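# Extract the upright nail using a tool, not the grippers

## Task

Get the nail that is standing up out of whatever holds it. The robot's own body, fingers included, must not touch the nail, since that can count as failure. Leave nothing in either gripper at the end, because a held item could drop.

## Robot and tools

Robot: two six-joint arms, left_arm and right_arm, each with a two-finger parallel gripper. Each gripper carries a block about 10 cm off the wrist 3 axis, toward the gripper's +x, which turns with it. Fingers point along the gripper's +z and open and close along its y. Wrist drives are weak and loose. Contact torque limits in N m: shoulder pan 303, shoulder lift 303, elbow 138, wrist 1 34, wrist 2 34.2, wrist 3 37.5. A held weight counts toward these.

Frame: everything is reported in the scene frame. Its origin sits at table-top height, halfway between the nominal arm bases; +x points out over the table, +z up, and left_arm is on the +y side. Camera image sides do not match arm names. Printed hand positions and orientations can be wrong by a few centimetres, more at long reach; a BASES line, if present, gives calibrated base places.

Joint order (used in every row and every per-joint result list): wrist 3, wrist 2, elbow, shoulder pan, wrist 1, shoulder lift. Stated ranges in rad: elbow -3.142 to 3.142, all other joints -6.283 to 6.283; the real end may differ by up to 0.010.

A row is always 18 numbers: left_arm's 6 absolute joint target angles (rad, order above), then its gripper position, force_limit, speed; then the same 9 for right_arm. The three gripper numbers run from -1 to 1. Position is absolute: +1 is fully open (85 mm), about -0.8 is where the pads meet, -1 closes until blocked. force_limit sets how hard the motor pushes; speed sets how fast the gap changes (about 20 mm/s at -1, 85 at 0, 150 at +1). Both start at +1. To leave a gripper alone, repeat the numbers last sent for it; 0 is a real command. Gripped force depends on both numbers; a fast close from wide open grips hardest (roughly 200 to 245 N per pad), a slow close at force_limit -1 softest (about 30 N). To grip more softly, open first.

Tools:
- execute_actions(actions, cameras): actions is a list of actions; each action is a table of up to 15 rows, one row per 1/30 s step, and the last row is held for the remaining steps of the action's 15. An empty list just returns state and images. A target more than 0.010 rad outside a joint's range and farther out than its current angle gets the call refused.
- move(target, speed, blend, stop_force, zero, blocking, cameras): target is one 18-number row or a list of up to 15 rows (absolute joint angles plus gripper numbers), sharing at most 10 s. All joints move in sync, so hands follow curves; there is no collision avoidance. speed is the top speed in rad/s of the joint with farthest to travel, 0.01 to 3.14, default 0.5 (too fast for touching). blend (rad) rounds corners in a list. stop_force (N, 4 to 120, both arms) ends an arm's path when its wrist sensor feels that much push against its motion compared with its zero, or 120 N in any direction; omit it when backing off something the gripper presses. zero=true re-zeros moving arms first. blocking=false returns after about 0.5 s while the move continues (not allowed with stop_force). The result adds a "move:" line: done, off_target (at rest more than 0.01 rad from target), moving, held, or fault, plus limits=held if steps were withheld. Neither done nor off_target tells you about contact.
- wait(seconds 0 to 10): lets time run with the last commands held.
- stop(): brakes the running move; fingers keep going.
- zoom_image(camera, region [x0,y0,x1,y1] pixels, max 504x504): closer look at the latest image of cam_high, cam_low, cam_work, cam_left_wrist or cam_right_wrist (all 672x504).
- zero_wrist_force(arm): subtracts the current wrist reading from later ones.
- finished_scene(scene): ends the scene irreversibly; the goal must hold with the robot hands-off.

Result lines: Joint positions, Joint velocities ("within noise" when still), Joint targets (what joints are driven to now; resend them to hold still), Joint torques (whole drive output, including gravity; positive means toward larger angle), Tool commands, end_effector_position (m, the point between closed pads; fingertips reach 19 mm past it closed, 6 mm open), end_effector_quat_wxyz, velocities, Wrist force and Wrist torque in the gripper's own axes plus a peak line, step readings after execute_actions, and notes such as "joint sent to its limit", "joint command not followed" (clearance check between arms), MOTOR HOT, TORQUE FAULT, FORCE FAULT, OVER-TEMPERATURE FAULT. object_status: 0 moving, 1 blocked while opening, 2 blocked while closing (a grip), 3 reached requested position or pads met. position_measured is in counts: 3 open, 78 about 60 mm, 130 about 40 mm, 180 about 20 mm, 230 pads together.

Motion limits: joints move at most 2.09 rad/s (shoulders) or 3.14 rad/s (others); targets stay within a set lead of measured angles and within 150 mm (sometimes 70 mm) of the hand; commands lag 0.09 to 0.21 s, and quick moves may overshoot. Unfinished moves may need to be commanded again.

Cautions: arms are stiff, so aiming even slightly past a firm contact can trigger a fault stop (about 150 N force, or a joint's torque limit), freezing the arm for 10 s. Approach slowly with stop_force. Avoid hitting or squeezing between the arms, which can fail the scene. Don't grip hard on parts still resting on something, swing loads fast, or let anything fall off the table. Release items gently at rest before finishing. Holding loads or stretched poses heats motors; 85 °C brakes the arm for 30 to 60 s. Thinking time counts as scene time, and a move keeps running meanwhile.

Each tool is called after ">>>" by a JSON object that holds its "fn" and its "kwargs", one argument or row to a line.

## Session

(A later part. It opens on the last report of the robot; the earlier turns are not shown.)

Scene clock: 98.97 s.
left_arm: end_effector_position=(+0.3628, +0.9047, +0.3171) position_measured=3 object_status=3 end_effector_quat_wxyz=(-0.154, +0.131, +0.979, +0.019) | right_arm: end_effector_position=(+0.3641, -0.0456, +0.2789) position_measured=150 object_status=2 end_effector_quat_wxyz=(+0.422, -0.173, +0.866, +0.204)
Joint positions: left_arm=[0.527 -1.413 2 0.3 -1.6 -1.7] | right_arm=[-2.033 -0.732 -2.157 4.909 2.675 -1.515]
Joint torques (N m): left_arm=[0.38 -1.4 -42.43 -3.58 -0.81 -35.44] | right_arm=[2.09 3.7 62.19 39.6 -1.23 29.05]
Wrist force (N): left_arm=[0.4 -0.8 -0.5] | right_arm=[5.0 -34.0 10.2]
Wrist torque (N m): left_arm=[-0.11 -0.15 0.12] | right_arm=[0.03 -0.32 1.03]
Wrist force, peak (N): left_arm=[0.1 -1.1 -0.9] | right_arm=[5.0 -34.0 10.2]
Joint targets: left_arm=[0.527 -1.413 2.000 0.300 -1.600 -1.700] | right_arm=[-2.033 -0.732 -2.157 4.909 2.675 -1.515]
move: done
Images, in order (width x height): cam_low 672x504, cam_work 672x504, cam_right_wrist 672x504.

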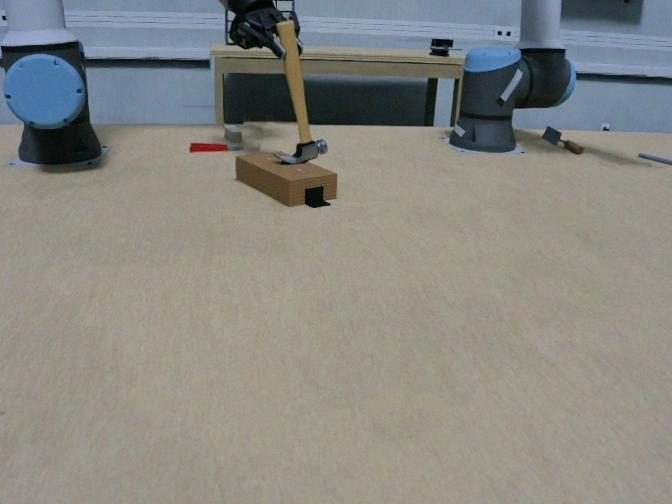

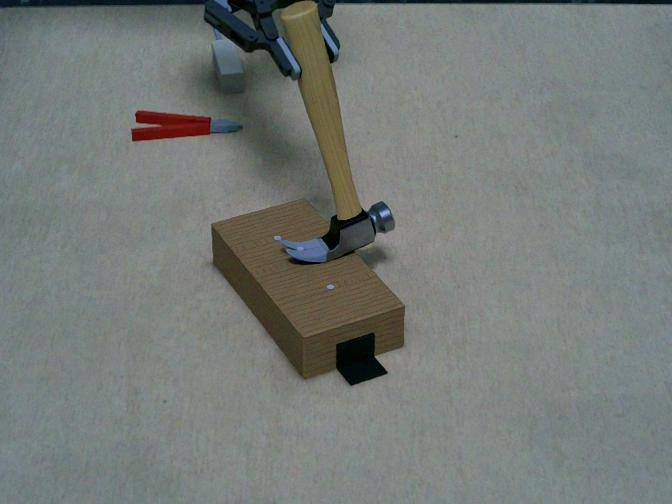

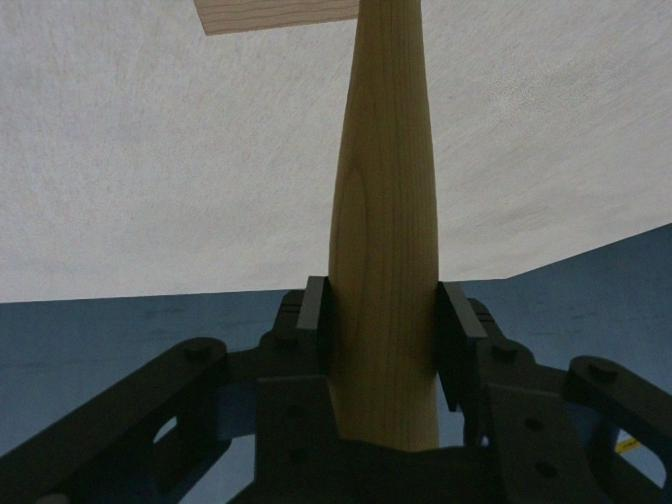

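>>> {"fn": "move", "kwargs": {
  "target": [0.527,-1.413,2.0,0.3,-1.6,-1.7,1,1,1,-2.0003,-0.6655,-2.0670,4.9580,2.5196,-1.6410,-1,1,-0.8],
  "speed": 0.05,
  "stop_force": 40,
  "cameras": ["cam_right_wrist","cam_low","cam_work"]
}}

>>> {"fn": "zoom_image", "kwargs": {
  "camera": "cam_work",
  "region": [180, 0, 480, 310]
}}

>>> {"fn": "zoom_image", "kwargs": {
  "camera": "cam_work",
  "region": [240, 190, 400, 310]
}}

Scene clock: 103.47 s.
left_arm: end_effector_position=(+0.3628, +0.9047, +0.3171) position_measured=3 object_status=3 end_effector_quat_wxyz=(-0.154, +0.131, +0.979, +0.019) | right_arm: end_effector_position=(+0.3454, -0.0115, +0.2778) position_measured=150 object_status=2 end_effector_quat_wxyz=(+0.443, -0.213, +0.861, +0.130)
Joint positions: left_arm=[0.527 -1.413 2 0.3 -1.6 -1.7] | right_arm=[-2 -0.666 -2.067 4.958 2.52 -1.641]
Joint torques (N m): left_arm=[0.95 -0.73 -41.94 -5.56 -1.11 -36.56] | right_arm=[2.26 -2.41 20.42 21.93 -4.1 8.11]
Wrist force (N): left_arm=[0.1 -0.9 -0.7] | right_arm=[-41.1 -0.9 -28.3]
Wrist torque (N m): left_arm=[-0.12 -0.11 0.12] | right_arm=[0.50 -0.66 -0.04]
Wrist force, peak (N): left_arm=[0.3 -1.1 -0.7] | right_arm=[-41.8 -1.2 -29.2]
Joint targets: left_arm=[0.527 -1.413 2.000 0.300 -1.600 -1.700] | right_arm=[-2.000 -0.665 -2.067 4.958 2.520 -1.641]
move: done
Images, in order (width x height): cam_low 672x504, cam_work 672x504, cam_right_wrist 672x504.

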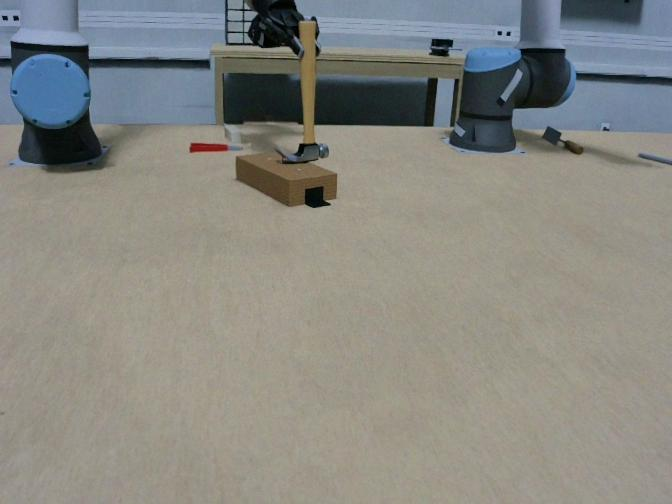

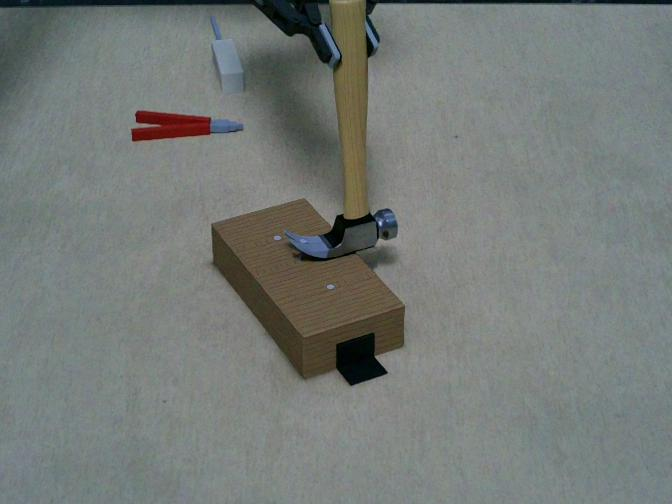

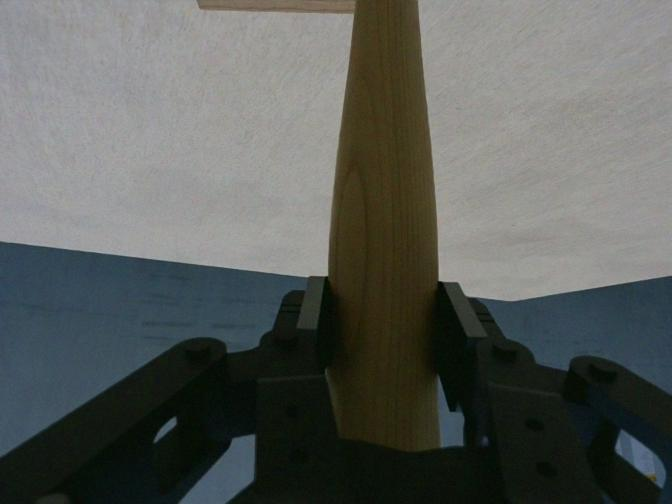

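Scaled by 1.626 from the camera's image (finer frame: 960x720).

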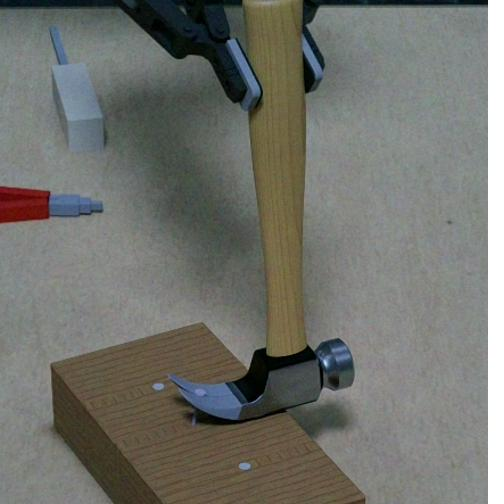

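Scaled by 3.150 from the camera's image (finer frame: 960x720).

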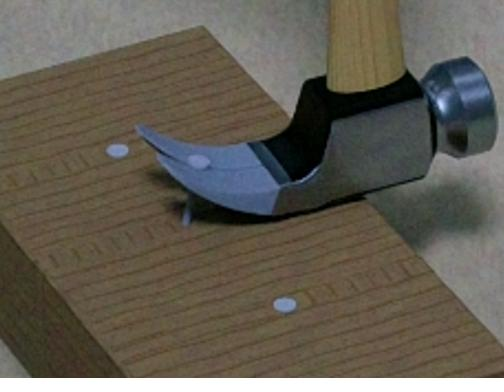

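>>> {"fn": "move", "kwargs": {
  "target": [0.527,-1.413,2.0,0.3,-1.6,-1.7,1,1,1,-1.9624,-0.6152,-1.9795,4.9937,2.3577,-1.7668,-1,1,-0.8],
  "speed": 0.05,
  "stop_force": 40,
  "cameras": ["cam_right_wrist","cam_low","cam_work"]
}}

>>> {"fn": "zoom_image", "kwargs": {
  "camera": "cam_work",
  "region": [240, 190, 400, 310]
}}

>>> {"fn": "zoom_image", "kwargs": {
  "camera": "cam_low",
  "region": [230, 110, 350, 220]
}}

Scene clock: 108.23 s.
left_arm: end_effector_position=(+0.3628, +0.9047, +0.3171) position_measured=3 object_status=3 end_effector_quat_wxyz=(-0.154, +0.131, +0.979, +0.019) | right_arm: end_effector_position=(+0.3273, +0.0211, +0.2739) position_measured=150 object_status=2 end_effector_quat_wxyz=(+0.462, -0.252, +0.849, +0.055)
Joint positions: left_arm=[0.527 -1.413 2 0.3 -1.6 -1.7] | right_arm=[-1.962 -0.615 -1.979 4.994 2.358 -1.767]
Joint torques (N m): left_arm=[0.58 -1.25 -42.4 -5.95 -1.27 -32.98] | right_arm=[2.93 -1.1 18.71 15.5 -6.42 21.87]
Wrist force (N): left_arm=[0.2 -0.6 -0.3] | right_arm=[-35.3 2.4 -21.8]
Wrist torque (N m): left_arm=[-0.07 -0.13 0.11] | right_arm=[0.23 -0.62 0.18]
Wrist force, peak (N): left_arm=[0.7 -1.0 -0.5] | right_arm=[-56.2 3.6 -37.3]
Joint targets: left_arm=[0.527 -1.413 2.000 0.300 -1.600 -1.700] | right_arm=[-1.962 -0.615 -1.979 4.994 2.358 -1.767]
move: done
Images, in order (width x height): cam_low 672x504, cam_work 672x504, cam_right_wrist 672x504.

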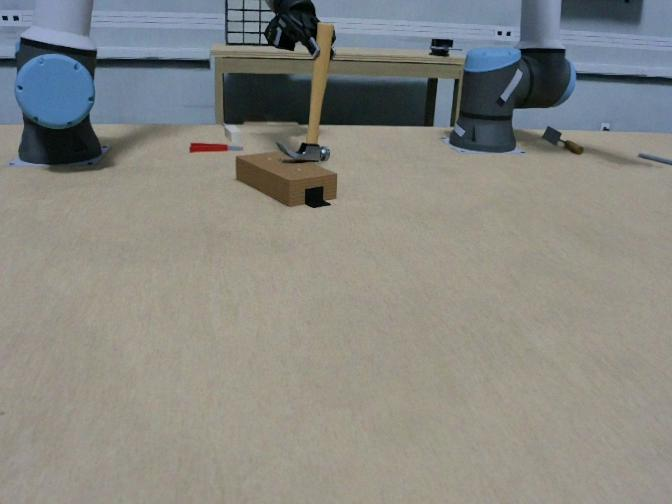

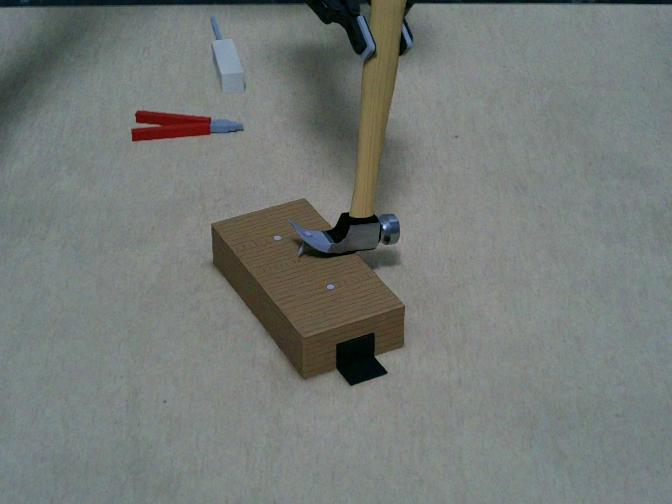

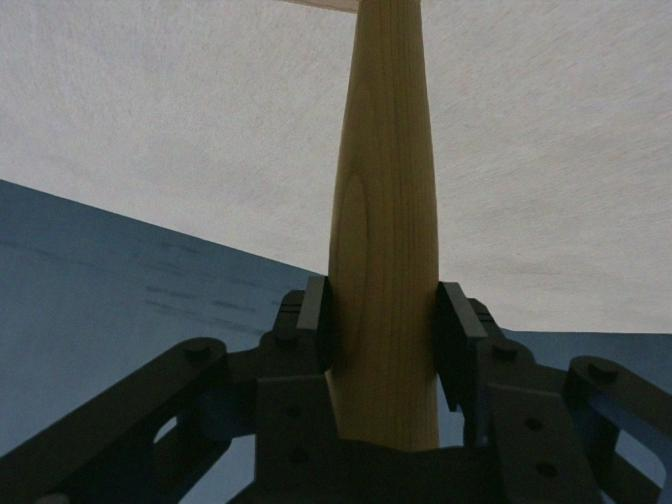

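Scaled by 3.150 from the camera's image (finer frame: 960x720).

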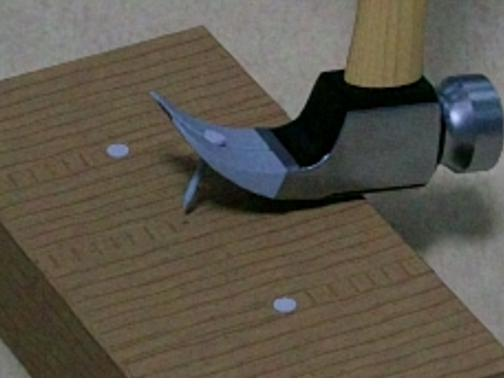

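Scaled by 4.200 from the camera's image (finer frame: 960x720).

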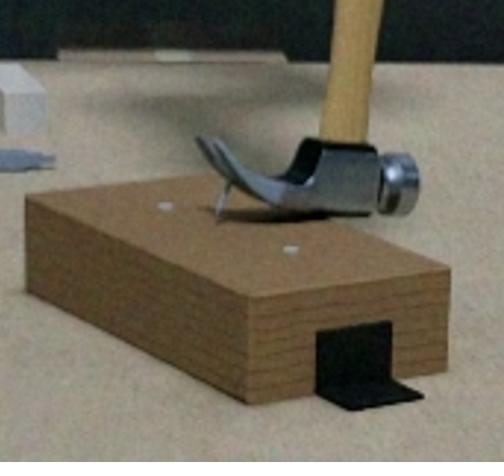

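>>> {"fn": "move", "kwargs": {
  "target": [0.527,-1.413,2.0,0.3,-1.6,-1.7,1,1,1,-1.9624,-0.6152,-1.9429,4.9937,2.2834,-1.7291,-1,1,-0.8],
  "speed": 0.04,
  "cameras": ["cam_right_wrist","cam_low","cam_work","cam_high"]
}}

>>> {"fn": "zoom_image", "kwargs": {
  "camera": "cam_work",
  "region": [240, 170, 420, 310]
}}

Scene clock: 110.70 s.
left_arm: end_effector_position=(+0.3628, +0.9047, +0.3171) position_measured=3 object_status=3 end_effector_quat_wxyz=(-0.154, +0.131, +0.979, +0.019) | right_arm: end_effector_position=(+0.3273, +0.0212, +0.3137) position_measured=150 object_status=2 end_effector_quat_wxyz=(+0.462, -0.252, +0.849, +0.055)
Joint positions: left_arm=[0.527 -1.413 2 0.3 -1.6 -1.7] | right_arm=[-1.962 -0.615 -1.943 4.994 2.284 -1.729]
Joint torques (N m): left_arm=[1.39 -1.56 -42.69 -2.51 -0.89 -33.49] | right_arm=[-0.12 8.01 40.68 16.49 -10.22 69.05]
Wrist force (N): left_arm=[0.4 -0.8 -0.5] | right_arm=[-0.3 1.1 2.2]
Wrist torque (N m): left_arm=[-0.12 -0.15 0.12] | right_arm=[0.17 -0.10 0.22]
Wrist force, peak (N): left_arm=[0.5 -0.9 -0.8] | right_arm=[-35.8 2.5 -21.8]
Joint targets: left_arm=[0.527 -1.413 2.000 0.300 -1.600 -1.700] | right_arm=[-1.962 -0.615 -1.943 4.994 2.283 -1.729]
move: done
Images, in order (width x height): cam_high 672x504, cam_low 672x504, cam_work 672x504, cam_right_wrist 672x504.

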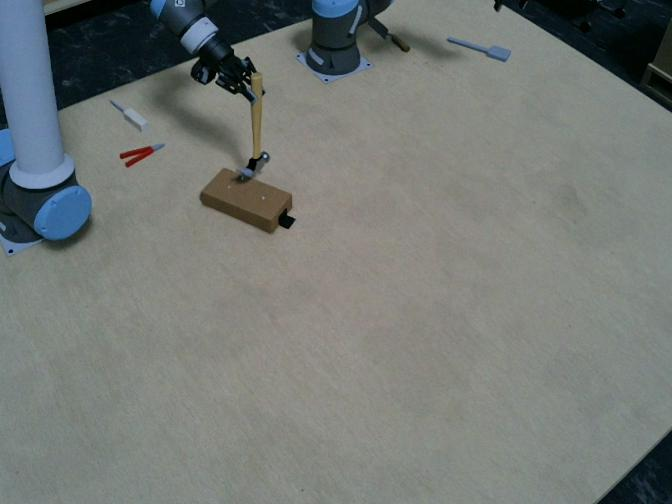

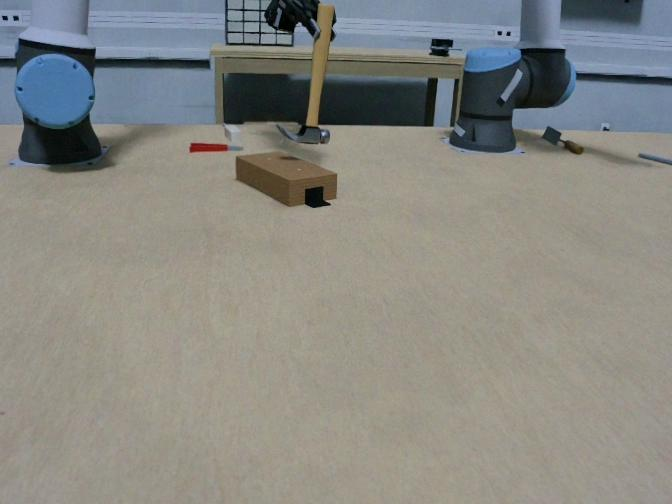

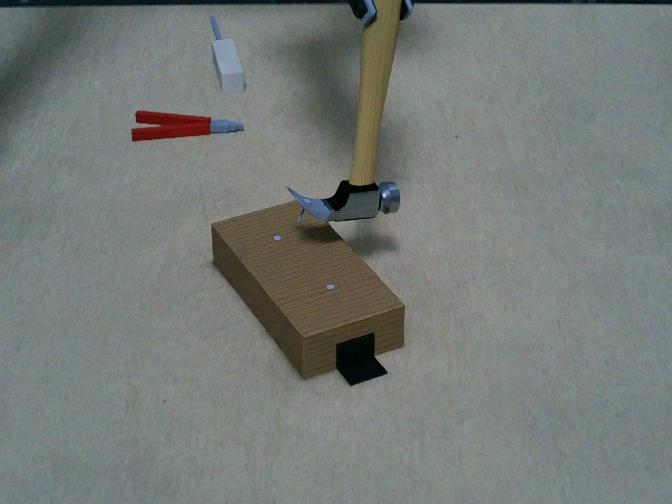

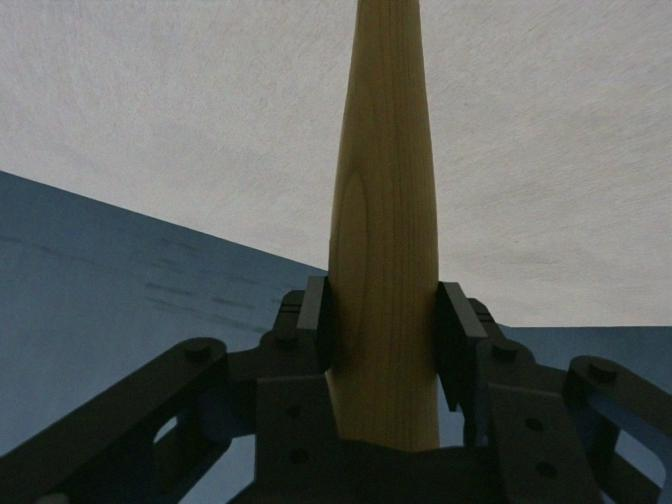

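Scaled by 2.800 from the camera's image (finer frame: 960x720).

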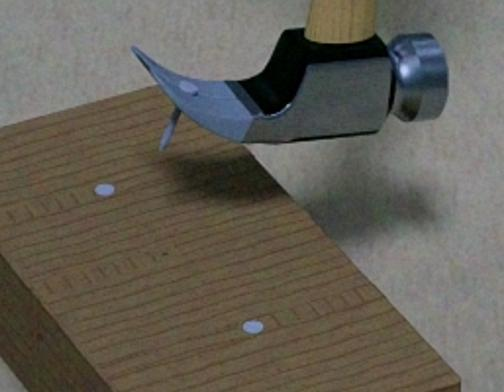

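>>> {"fn": "move", "kwargs": {
  "target": [
    [0.527,-1.413,2.0,0.3,-1.6,-1.7,1,1,1,-1.9624,-0.6152,-1.8249,4.9937,2.0886,-1.6523,-1,1,-0.8],
    [0.527,-1.413,2.0,0.3,-1.6,-1.7,1,1,1,0.4541,-1.2725,-2.2202,4.2026,2.3921,-1.2008,-1,1,-0.8]
  ],
  "speed": [0.15,0.45]
}}

>>> {"fn": "zoom_image", "kwargs": {
  "camera": "cam_high",
  "region": [50, 80, 300, 330]
}}

Scene clock: 119.43 s.
left_arm: end_effector_position=(+0.3628, +0.9047, +0.3171) position_measured=3 object_status=3 end_effector_quat_wxyz=(-0.154, +0.131, +0.979, +0.019) | right_arm: end_effector_position=(+0.4787, -0.3805, +0.3000) position_measured=150 object_status=2 end_effector_quat_wxyz=(-0.078, +0.921, +0.246, +0.291)
Joint positions: left_arm=[0.527 -1.413 2 0.3 -1.6 -1.7] | right_arm=[0.454 -1.272 -2.22 4.203 2.392 -1.201]
Joint torques (N m): left_arm=[1 -1.54 -42.82 -5.88 -1.03 -30.55] | right_arm=[2.75 -1.61 34.69 -17.91 2.52 26.62]
Wrist force (N): left_arm=[0.3 -0.7 -0.4] | right_arm=[-2.9 0.5 3.9]
Wrist torque (N m): left_arm=[-0.10 -0.14 0.11] | right_arm=[0.13 -0.98 -0.01]
Wrist force, peak (N): left_arm=[0.6 -1.1 -0.6] | right_arm=[-5.1 -1.1 4.4]
Joint targets: left_arm=[0.527 -1.413 2.000 0.300 -1.600 -1.700] | right_arm=[0.454 -1.272 -2.220 4.203 2.392 -1.201]
move: done

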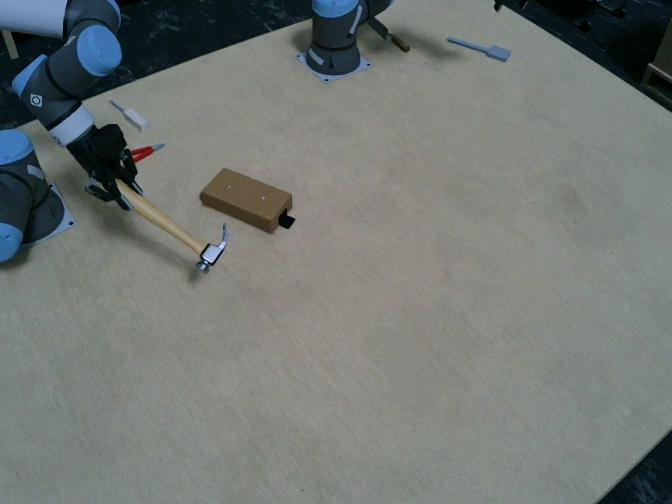

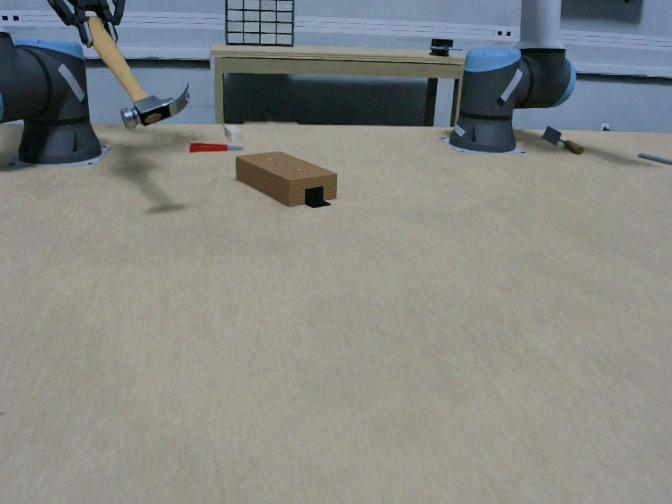

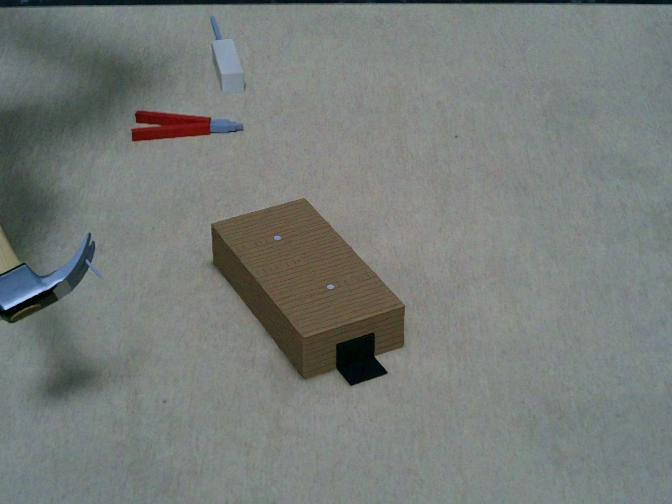

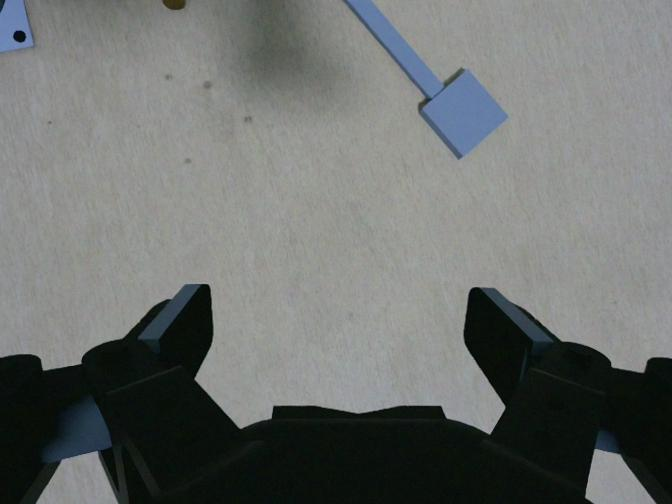

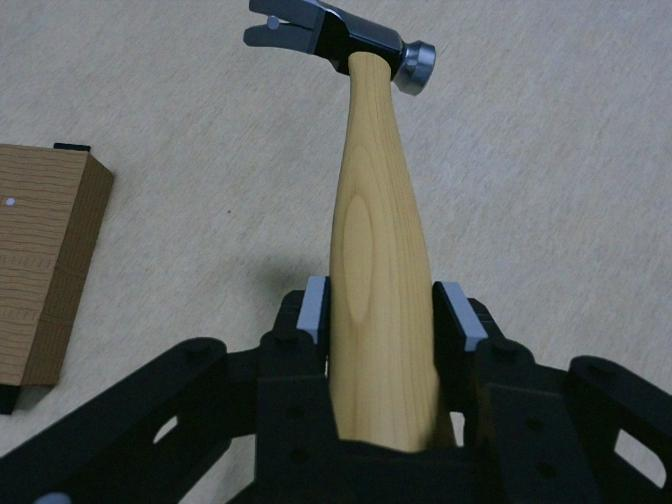

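Scaled by 2.016 from the camera's image (finer frame: 960x720).

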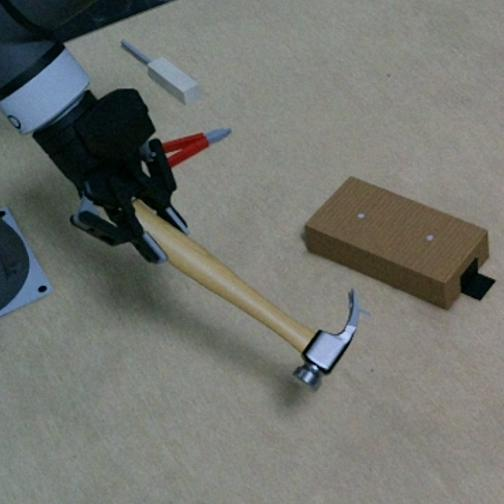

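>>> {"fn": "move", "kwargs": {
  "target": [0.527,-1.413,2.0,0.3,-1.6,-1.7,1,1,1,0.5697,-0.9920,-2.4850,4.4174,2.7512,-1.5036,-1,1,-0.8],
  "speed": 0.25,
  "cameras": ["cam_low","cam_high","cam_right_wrist"]
}}

>>> {"fn": "zoom_image", "kwargs": {
  "camera": "cam_low",
  "region": [40, 60, 260, 250]
}}

>>> {"fn": "zoom_image", "kwargs": {
  "camera": "cam_high",
  "region": [100, 150, 300, 330]
}}

Scene clock: 122.87 s.
left_arm: end_effector_position=(+0.3628, +0.9047, +0.3171) position_measured=3 object_status=3 end_effector_quat_wxyz=(-0.154, +0.131, +0.979, +0.019) | right_arm: end_effector_position=(+0.4787, -0.3805, +0.1000) position_measured=150 object_status=2 end_effector_quat_wxyz=(+0.043, +0.903, +0.281, +0.320)
Joint positions: left_arm=[0.527 -1.413 2 0.3 -1.6 -1.7] | right_arm=[0.57 -0.992 -2.485 4.417 2.751 -1.503]
Joint torques (N m): left_arm=[1.09 -0.66 -44.22 -5.13 -1.44 -32.61] | right_arm=[3.16 6.38 18.41 19.66 1.25 8.47]
Wrist force (N): left_arm=[0.3 -0.5 -0.6] | right_arm=[-2.0 -0.2 -3.1]
Wrist torque (N m): left_arm=[-0.07 -0.13 0.11] | right_arm=[0.24 0.06 -0.04]
Wrist force, peak (N): left_arm=[0.4 -0.9 -0.9] | right_arm=[-3.4 0.8 4.4]
Joint targets: left_arm=[0.527 -1.413 2.000 0.300 -1.600 -1.700] | right_arm=[0.570 -0.992 -2.485 4.417 2.751 -1.504]
move: done
Images, in order (width x height): cam_high 672x504, cam_low 672x504, cam_right_wrist 672x504.

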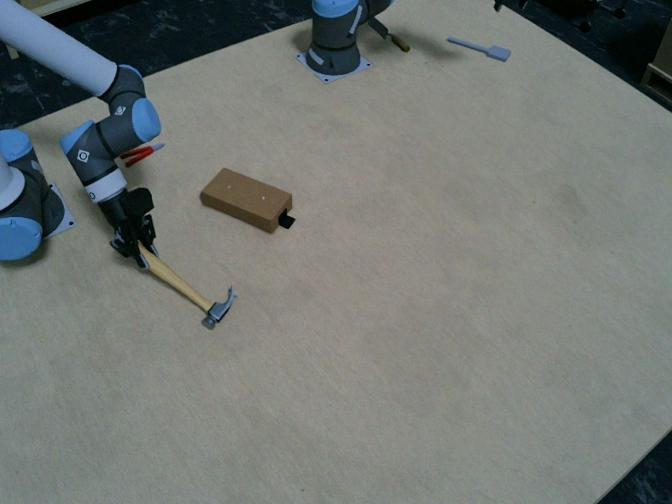

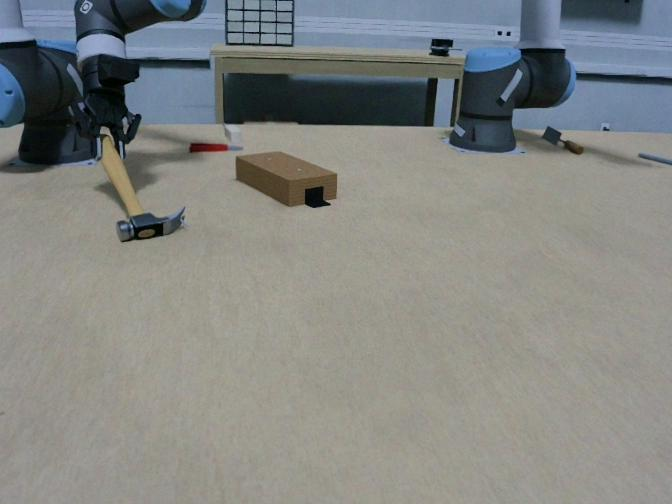

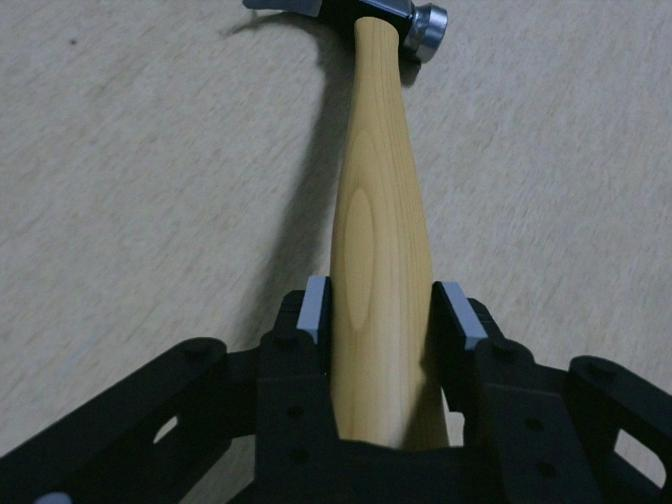

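Scaled by 2.291 from the camera's image (finer frame: 960x720).

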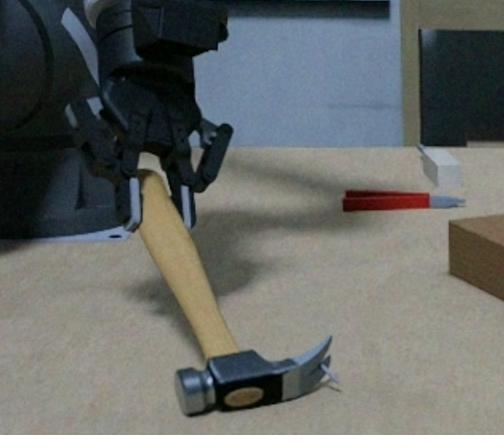

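Scaled by 2.520 from the camera's image (finer frame: 960x720).

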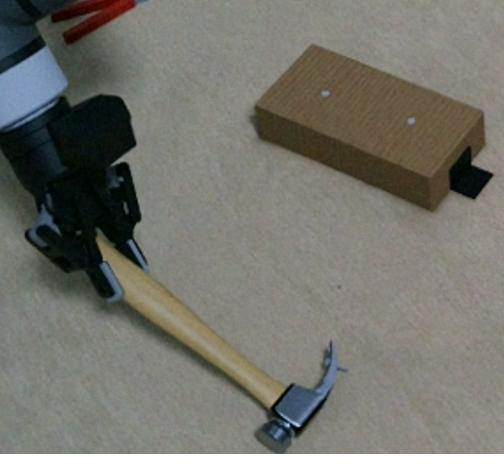

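>>> {"fn": "move", "kwargs": {
  "target": [
    [0.527,-1.413,2.0,0.3,-1.6,-1.7,1,1,1,0.5697,-0.9920,-2.5161,4.4174,2.8680,-1.5893,-1,1,-0.8]
  ],
  "speed": 0.05,
  "stop_force": 25,
  "cameras": ["cam_low","cam_high","cam_right_wrist"]
}}

>>> {"fn": "zoom_image", "kwargs": {
  "camera": "cam_low",
  "region": [40, 100, 260, 270]
}}

Scene clock: 126.50 s.
left_arm: end_effector_position=(+0.3628, +0.9047, +0.3171) position_measured=3 object_status=3 end_effector_quat_wxyz=(-0.154, +0.131, +0.979, +0.019) | right_arm: end_effector_position=(+0.4787, -0.3805, +0.0600) position_measured=152 object_status=2 end_effector_quat_wxyz=(+0.043, +0.903, +0.282, +0.320)
Joint positions: left_arm=[0.527 -1.413 2 0.3 -1.6 -1.7] | right_arm=[0.57 -0.992 -2.516 4.417 2.868 -1.589]
Joint torques (N m): left_arm=[1.16 -0.98 -43.28 -6.97 -1.39 -28.95] | right_arm=[1.32 -1.91 17.4 18.23 1.51 13.95]
Wrist force (N): left_arm=[0.0 -0.7 -0.5] | right_arm=[-1.8 3.5 -4.5]
Wrist torque (N m): left_arm=[-0.09 -0.09 0.11] | right_arm=[-0.53 0.11 0.35]
Wrist force, peak (N): left_arm=[0.1 -1.1 -0.8] | right_arm=[-1.3 3.5 -5.5]
Joint targets: left_arm=[0.527 -1.413 2.000 0.300 -1.600 -1.700] | right_arm=[0.570 -0.992 -2.516 4.417 2.868 -1.589]
move: done
Images, in order (width x height): cam_high 672x504, cam_low 672x504, cam_right_wrist 672x504.

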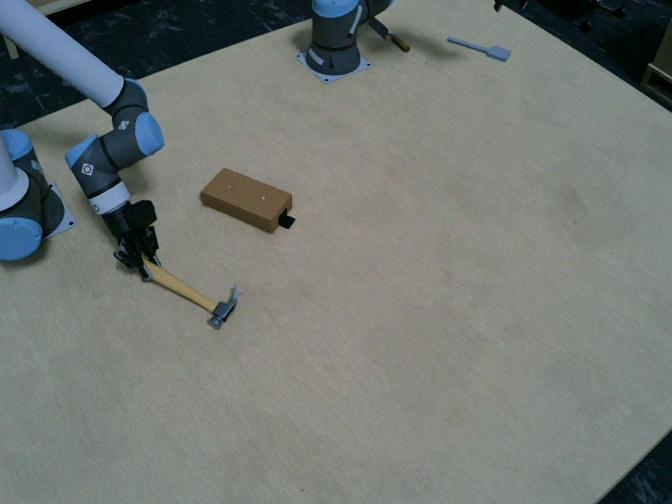

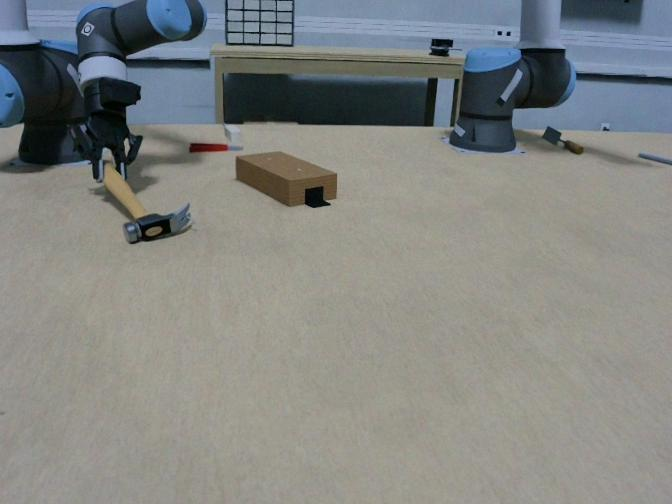

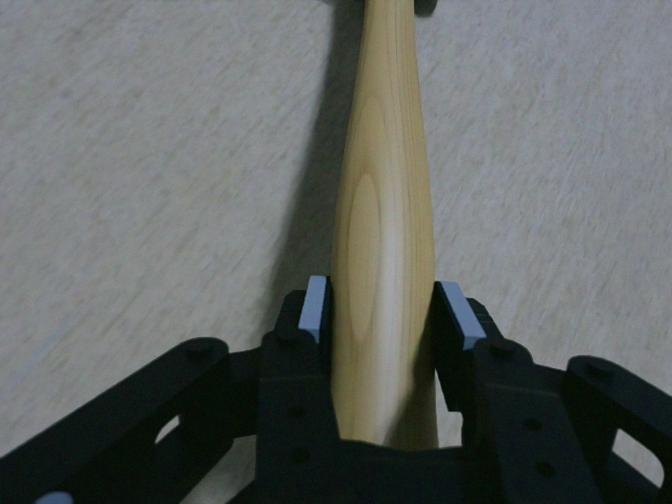

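Scaled by 2.291 from the camera's image (finer frame: 960x720).

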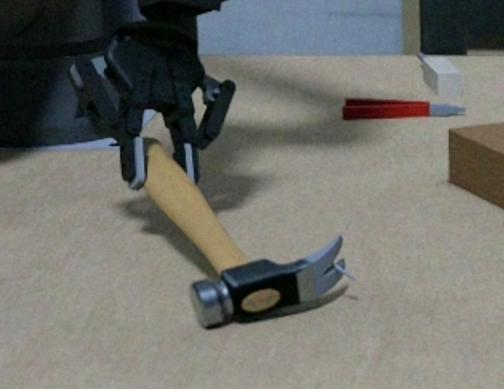

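>>> {"fn": "move", "kwargs": {
  "target": [
    [0.527,-1.413,2.0,0.3,-1.6,-1.7,1,1,1,0.5697,-0.9920,-2.5262,4.4174,2.9132,-1.6244,-1,1,-0.8],
    [0.527,-1.413,2.0,0.3,-1.6,-1.7,1,1,1,0.5697,-0.9920,-2.5318,4.4174,2.9408,-1.6464,-1,1,-0.8]
  ],
  "speed": 0.03,
  "stop_force": 12,
  "cameras": ["cam_low","cam_high","cam_right_wrist"]
}}

>>> {"fn": "zoom_image", "kwargs": {
  "camera": "cam_low",
  "region": [40, 100, 260, 270]
}}

Scene clock: 130.10 s.
left_arm: end_effector_position=(+0.3628, +0.9047, +0.3171) position_measured=3 object_status=3 end_effector_quat_wxyz=(-0.154, +0.131, +0.979, +0.019) | right_arm: end_effector_position=(+0.4787, -0.3806, +0.0359) position_measured=152 object_status=2 end_effector_quat_wxyz=(+0.043, +0.903, +0.282, +0.320)
Joint positions: left_arm=[0.527 -1.413 2 0.3 -1.6 -1.7] | right_arm=[0.57 -0.992 -2.532 4.417 2.941 -1.646]
Joint torques (N m): left_arm=[1.24 -0.74 -43.95 -2.84 -1.71 -28.54] | right_arm=[-1.16 -1.87 13.91 15.85 1.43 16.11]
Wrist force (N): left_arm=[0.4 -0.9 -0.4] | right_arm=[-1.1 3.0 -2.2]
Wrist torque (N m): left_arm=[-0.12 -0.16 0.11] | right_arm=[-0.56 0.02 0.43]
Wrist force, peak (N): left_arm=[0.3 -1.1 -0.9] | right_arm=[-2.4 3.6 -4.4]
Joint targets: left_arm=[0.527 -1.413 2.000 0.300 -1.600 -1.700] | right_arm=[0.570 -0.992 -2.532 4.417 2.941 -1.646]
move: done
Images, in order (width x height): cam_high 672x504, cam_low 672x504, cam_right_wrist 672x504.

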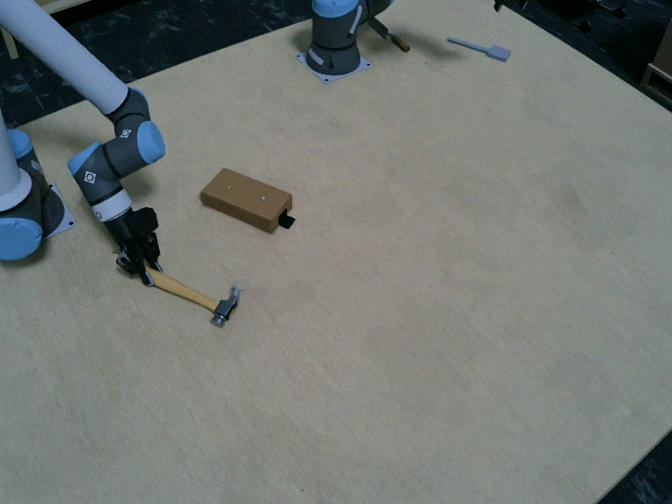

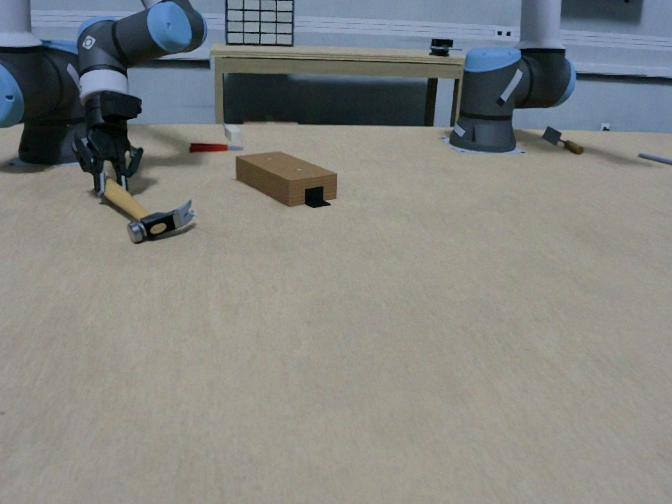

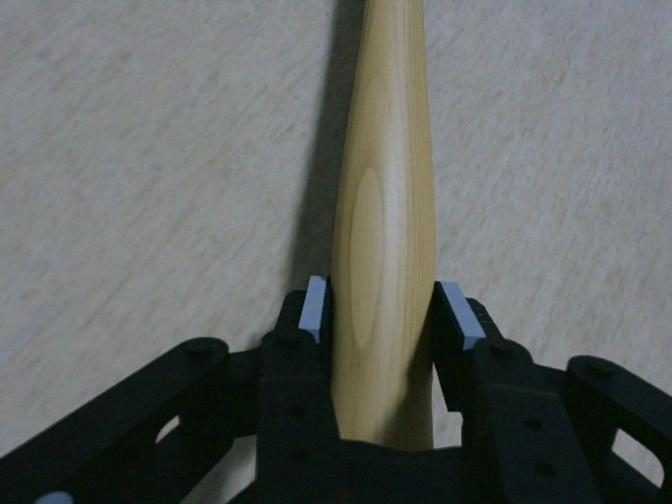

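Scaled by 2.291 from the camera's image (finer frame: 960x720).

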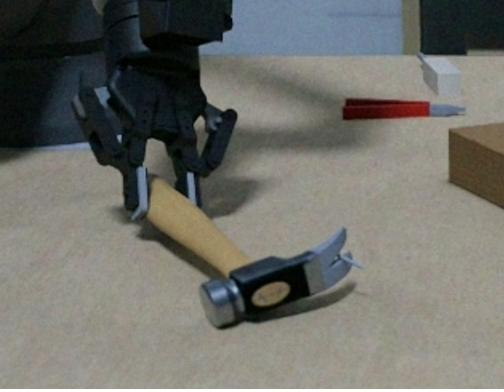

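>>> {"fn": "move", "kwargs": {
  "target": [0.527,-1.413,2.0,0.3,-1.6,-1.7,1,1,1,0.7690,-0.7576,-2.5183,4.6066,2.7494,-1.8347,-1,1,-0.8],
  "speed": 0.08,
  "stop_force": 25,
  "cameras": ["cam_low","cam_high","cam_right_wrist"]
}}

>>> {"fn": "zoom_image", "kwargs": {
  "camera": "cam_low",
  "region": [40, 100, 260, 270]
}}

Scene clock: 134.63 s.
left_arm: end_effector_position=(+0.3628, +0.9047, +0.3171) position_measured=3 object_status=3 end_effector_quat_wxyz=(-0.154, +0.131, +0.979, +0.019) | right_arm: end_effector_position=(+0.4788, -0.3804, +0.0461) position_measured=159 object_status=0 end_effector_quat_wxyz=(+0.187, +0.861, +0.318, +0.349)
Joint positions: left_arm=[0.527 -1.413 2 0.3 -1.6 -1.7] | right_arm=[0.769 -0.758 -2.518 4.607 2.749 -1.835]
Joint torques (N m): left_arm=[1.07 -0.79 -44.11 -4.14 -1.42 -29.19] | right_arm=[2.44 5.13 15.41 18.83 -8.44 25.6]
Wrist force (N): left_arm=[0.1 -0.7 -0.8] | right_arm=[-1.6 2.6 0.5]
Wrist torque (N m): left_arm=[-0.09 -0.11 0.11] | right_arm=[-0.41 -0.32 0.28]
Wrist force, peak (N): left_arm=[0.6 -1.0 -0.7] | right_arm=[-0.9 3.5 -2.5]
Joint targets: left_arm=[0.527 -1.413 2.000 0.300 -1.600 -1.700] | right_arm=[0.769 -0.758 -2.518 4.607 2.749 -1.835]
move: done
Images, in order (width x height): cam_high 672x504, cam_low 672x504, cam_right_wrist 672x504.

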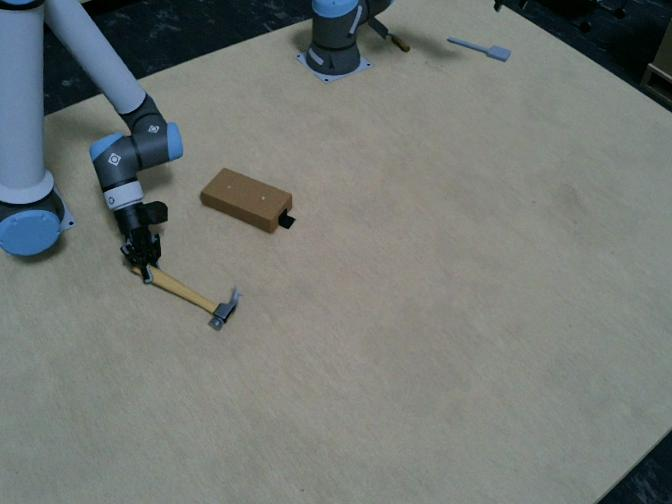

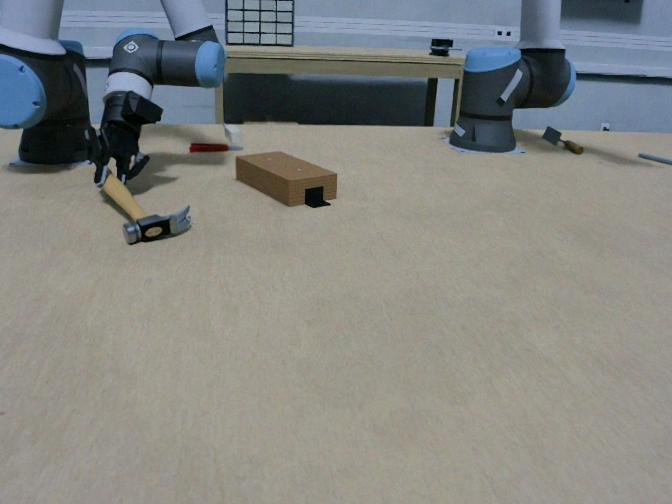

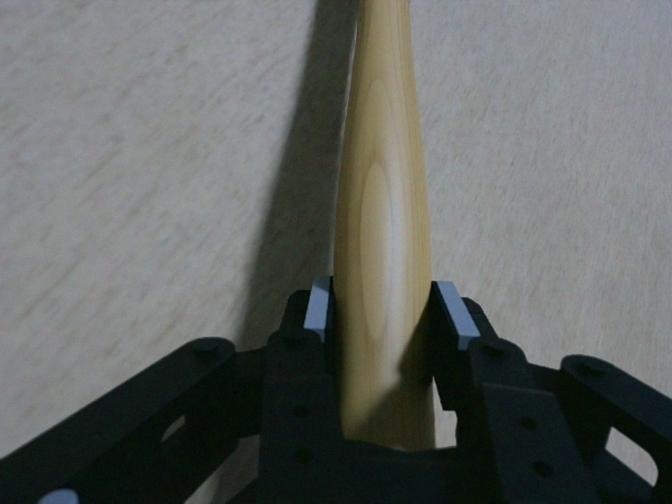

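Scaled by 2.291 from the camera's image (finer frame: 960x720).

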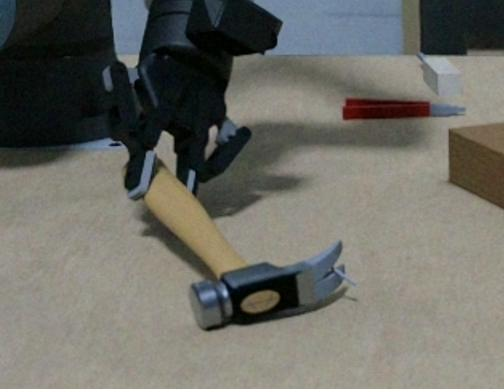

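>>> {"fn": "move", "kwargs": {
  "target": [0.527,-1.413,2.0,0.3,-1.6,-1.7,1,1,1,0.7690,-0.7576,-2.5206,4.6066,2.7728,-1.8558,-1,1,-0.8],
  "speed": 0.03,
  "stop_force": 12,
  "cameras": []
}}

>>> {"fn": "move", "kwargs": {
  "target": [0.527,-1.413,2.0,0.3,-1.6,-1.7,1,1,1,0.7690,-0.7576,-2.5206,4.6066,2.7728,-1.8558,0.1,1,-1],
  "speed": 0.03,
  "cameras": ["cam_low","cam_right_wrist"]
}}

>>> {"fn": "zoom_image", "kwargs": {
  "camera": "cam_low",
  "region": [40, 100, 260, 270]
}}

Scene clock: 136.70 s.
left_arm: end_effector_position=(+0.3628, +0.9047, +0.3171) position_measured=3 object_status=3 end_effector_quat_wxyz=(-0.154, +0.131, +0.979, +0.019) | right_arm: end_effector_position=(+0.4788, -0.3805, +0.0380) position_measured=159 object_status=2 end_effector_quat_wxyz=(+0.187, +0.861, +0.318, +0.349)
Joint positions: left_arm=[0.527 -1.413 2 0.3 -1.6 -1.7] | right_arm=[0.769 -0.758 -2.521 4.607 2.773 -1.856]
Joint torques (N m): left_arm=[1.62 -1.38 -43.72 -3.97 -1.3 -29.05] | right_arm=[-2.22 -1.47 6.2 20.5 0.5 26.68]
Wrist force (N): left_arm=[0.2 -0.9 -0.6] | right_arm=[-2.0 4.7 -1.9]
Wrist torque (N m): left_arm=[-0.13 -0.12 0.11] | right_arm=[-0.80 -0.02 0.58]
Wrist force, peak (N): left_arm=[0.5 -1.1 -0.7] | right_arm=[-2.8 4.8 -3.5]
Joint targets: left_arm=[0.527 -1.413 2.000 0.300 -1.600 -1.700] | right_arm=[0.769 -0.758 -2.521 4.607 2.773 -1.856]
move: done

Scene clock: 137.77 s.
left_arm: end_effector_position=(+0.3628, +0.9047, +0.3171) position_measured=3 object_status=3 end_effector_quat_wxyz=(-0.154, +0.131, +0.979, +0.019) | right_arm: end_effector_position=(+0.4788, -0.3805, +0.0380) position_measured=117 object_status=0 end_effector_quat_wxyz=(+0.187, +0.861, +0.318, +0.349)
Joint positions: left_arm=[0.527 -1.413 2 0.3 -1.6 -1.7] | right_arm=[0.769 -0.758 -2.521 4.607 2.773 -1.856]
Joint torques (N m): left_arm=[1.58 -1.31 -44.78 -3.39 -1.56 -29.08] | right_arm=[-2.18 3.74 8.16 18.8 -2.65 30.85]
Wrist force (N): left_arm=[0.3 -0.7 -0.6] | right_arm=[-0.9 1.3 -0.3]
Wrist torque (N m): left_arm=[-0.11 -0.13 0.12] | right_arm=[0.00 -0.13 0.16]
Wrist force, peak (N): left_arm=[0.2 -1.0 -0.6] | right_arm=[-2.2 4.8 -2.2]
Joint targets: left_arm=[0.527 -1.413 2.000 0.300 -1.600 -1.700] | right_arm=[0.769 -0.758 -2.521 4.607 2.773 -1.856]
move: done

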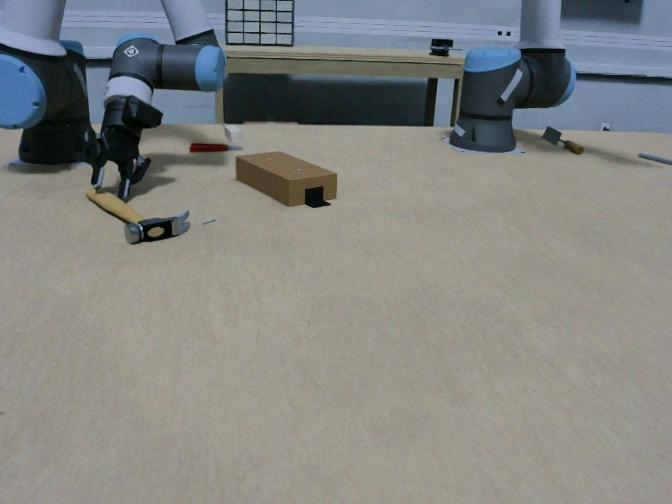

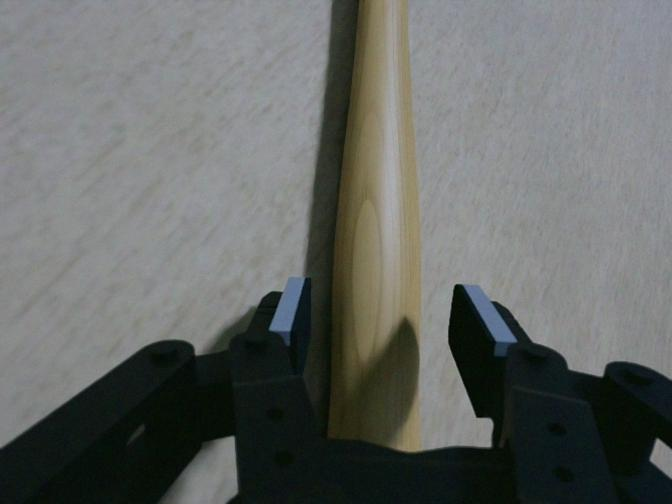

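Scaled by 2.291 from the camera's image (finer frame: 960x720).

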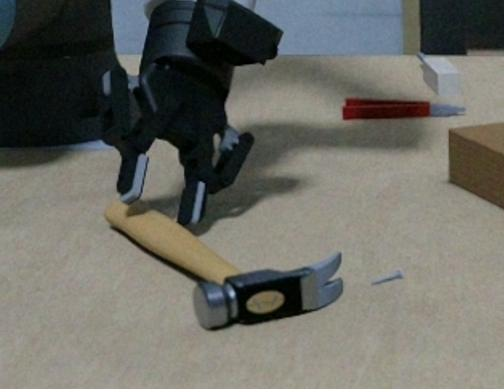

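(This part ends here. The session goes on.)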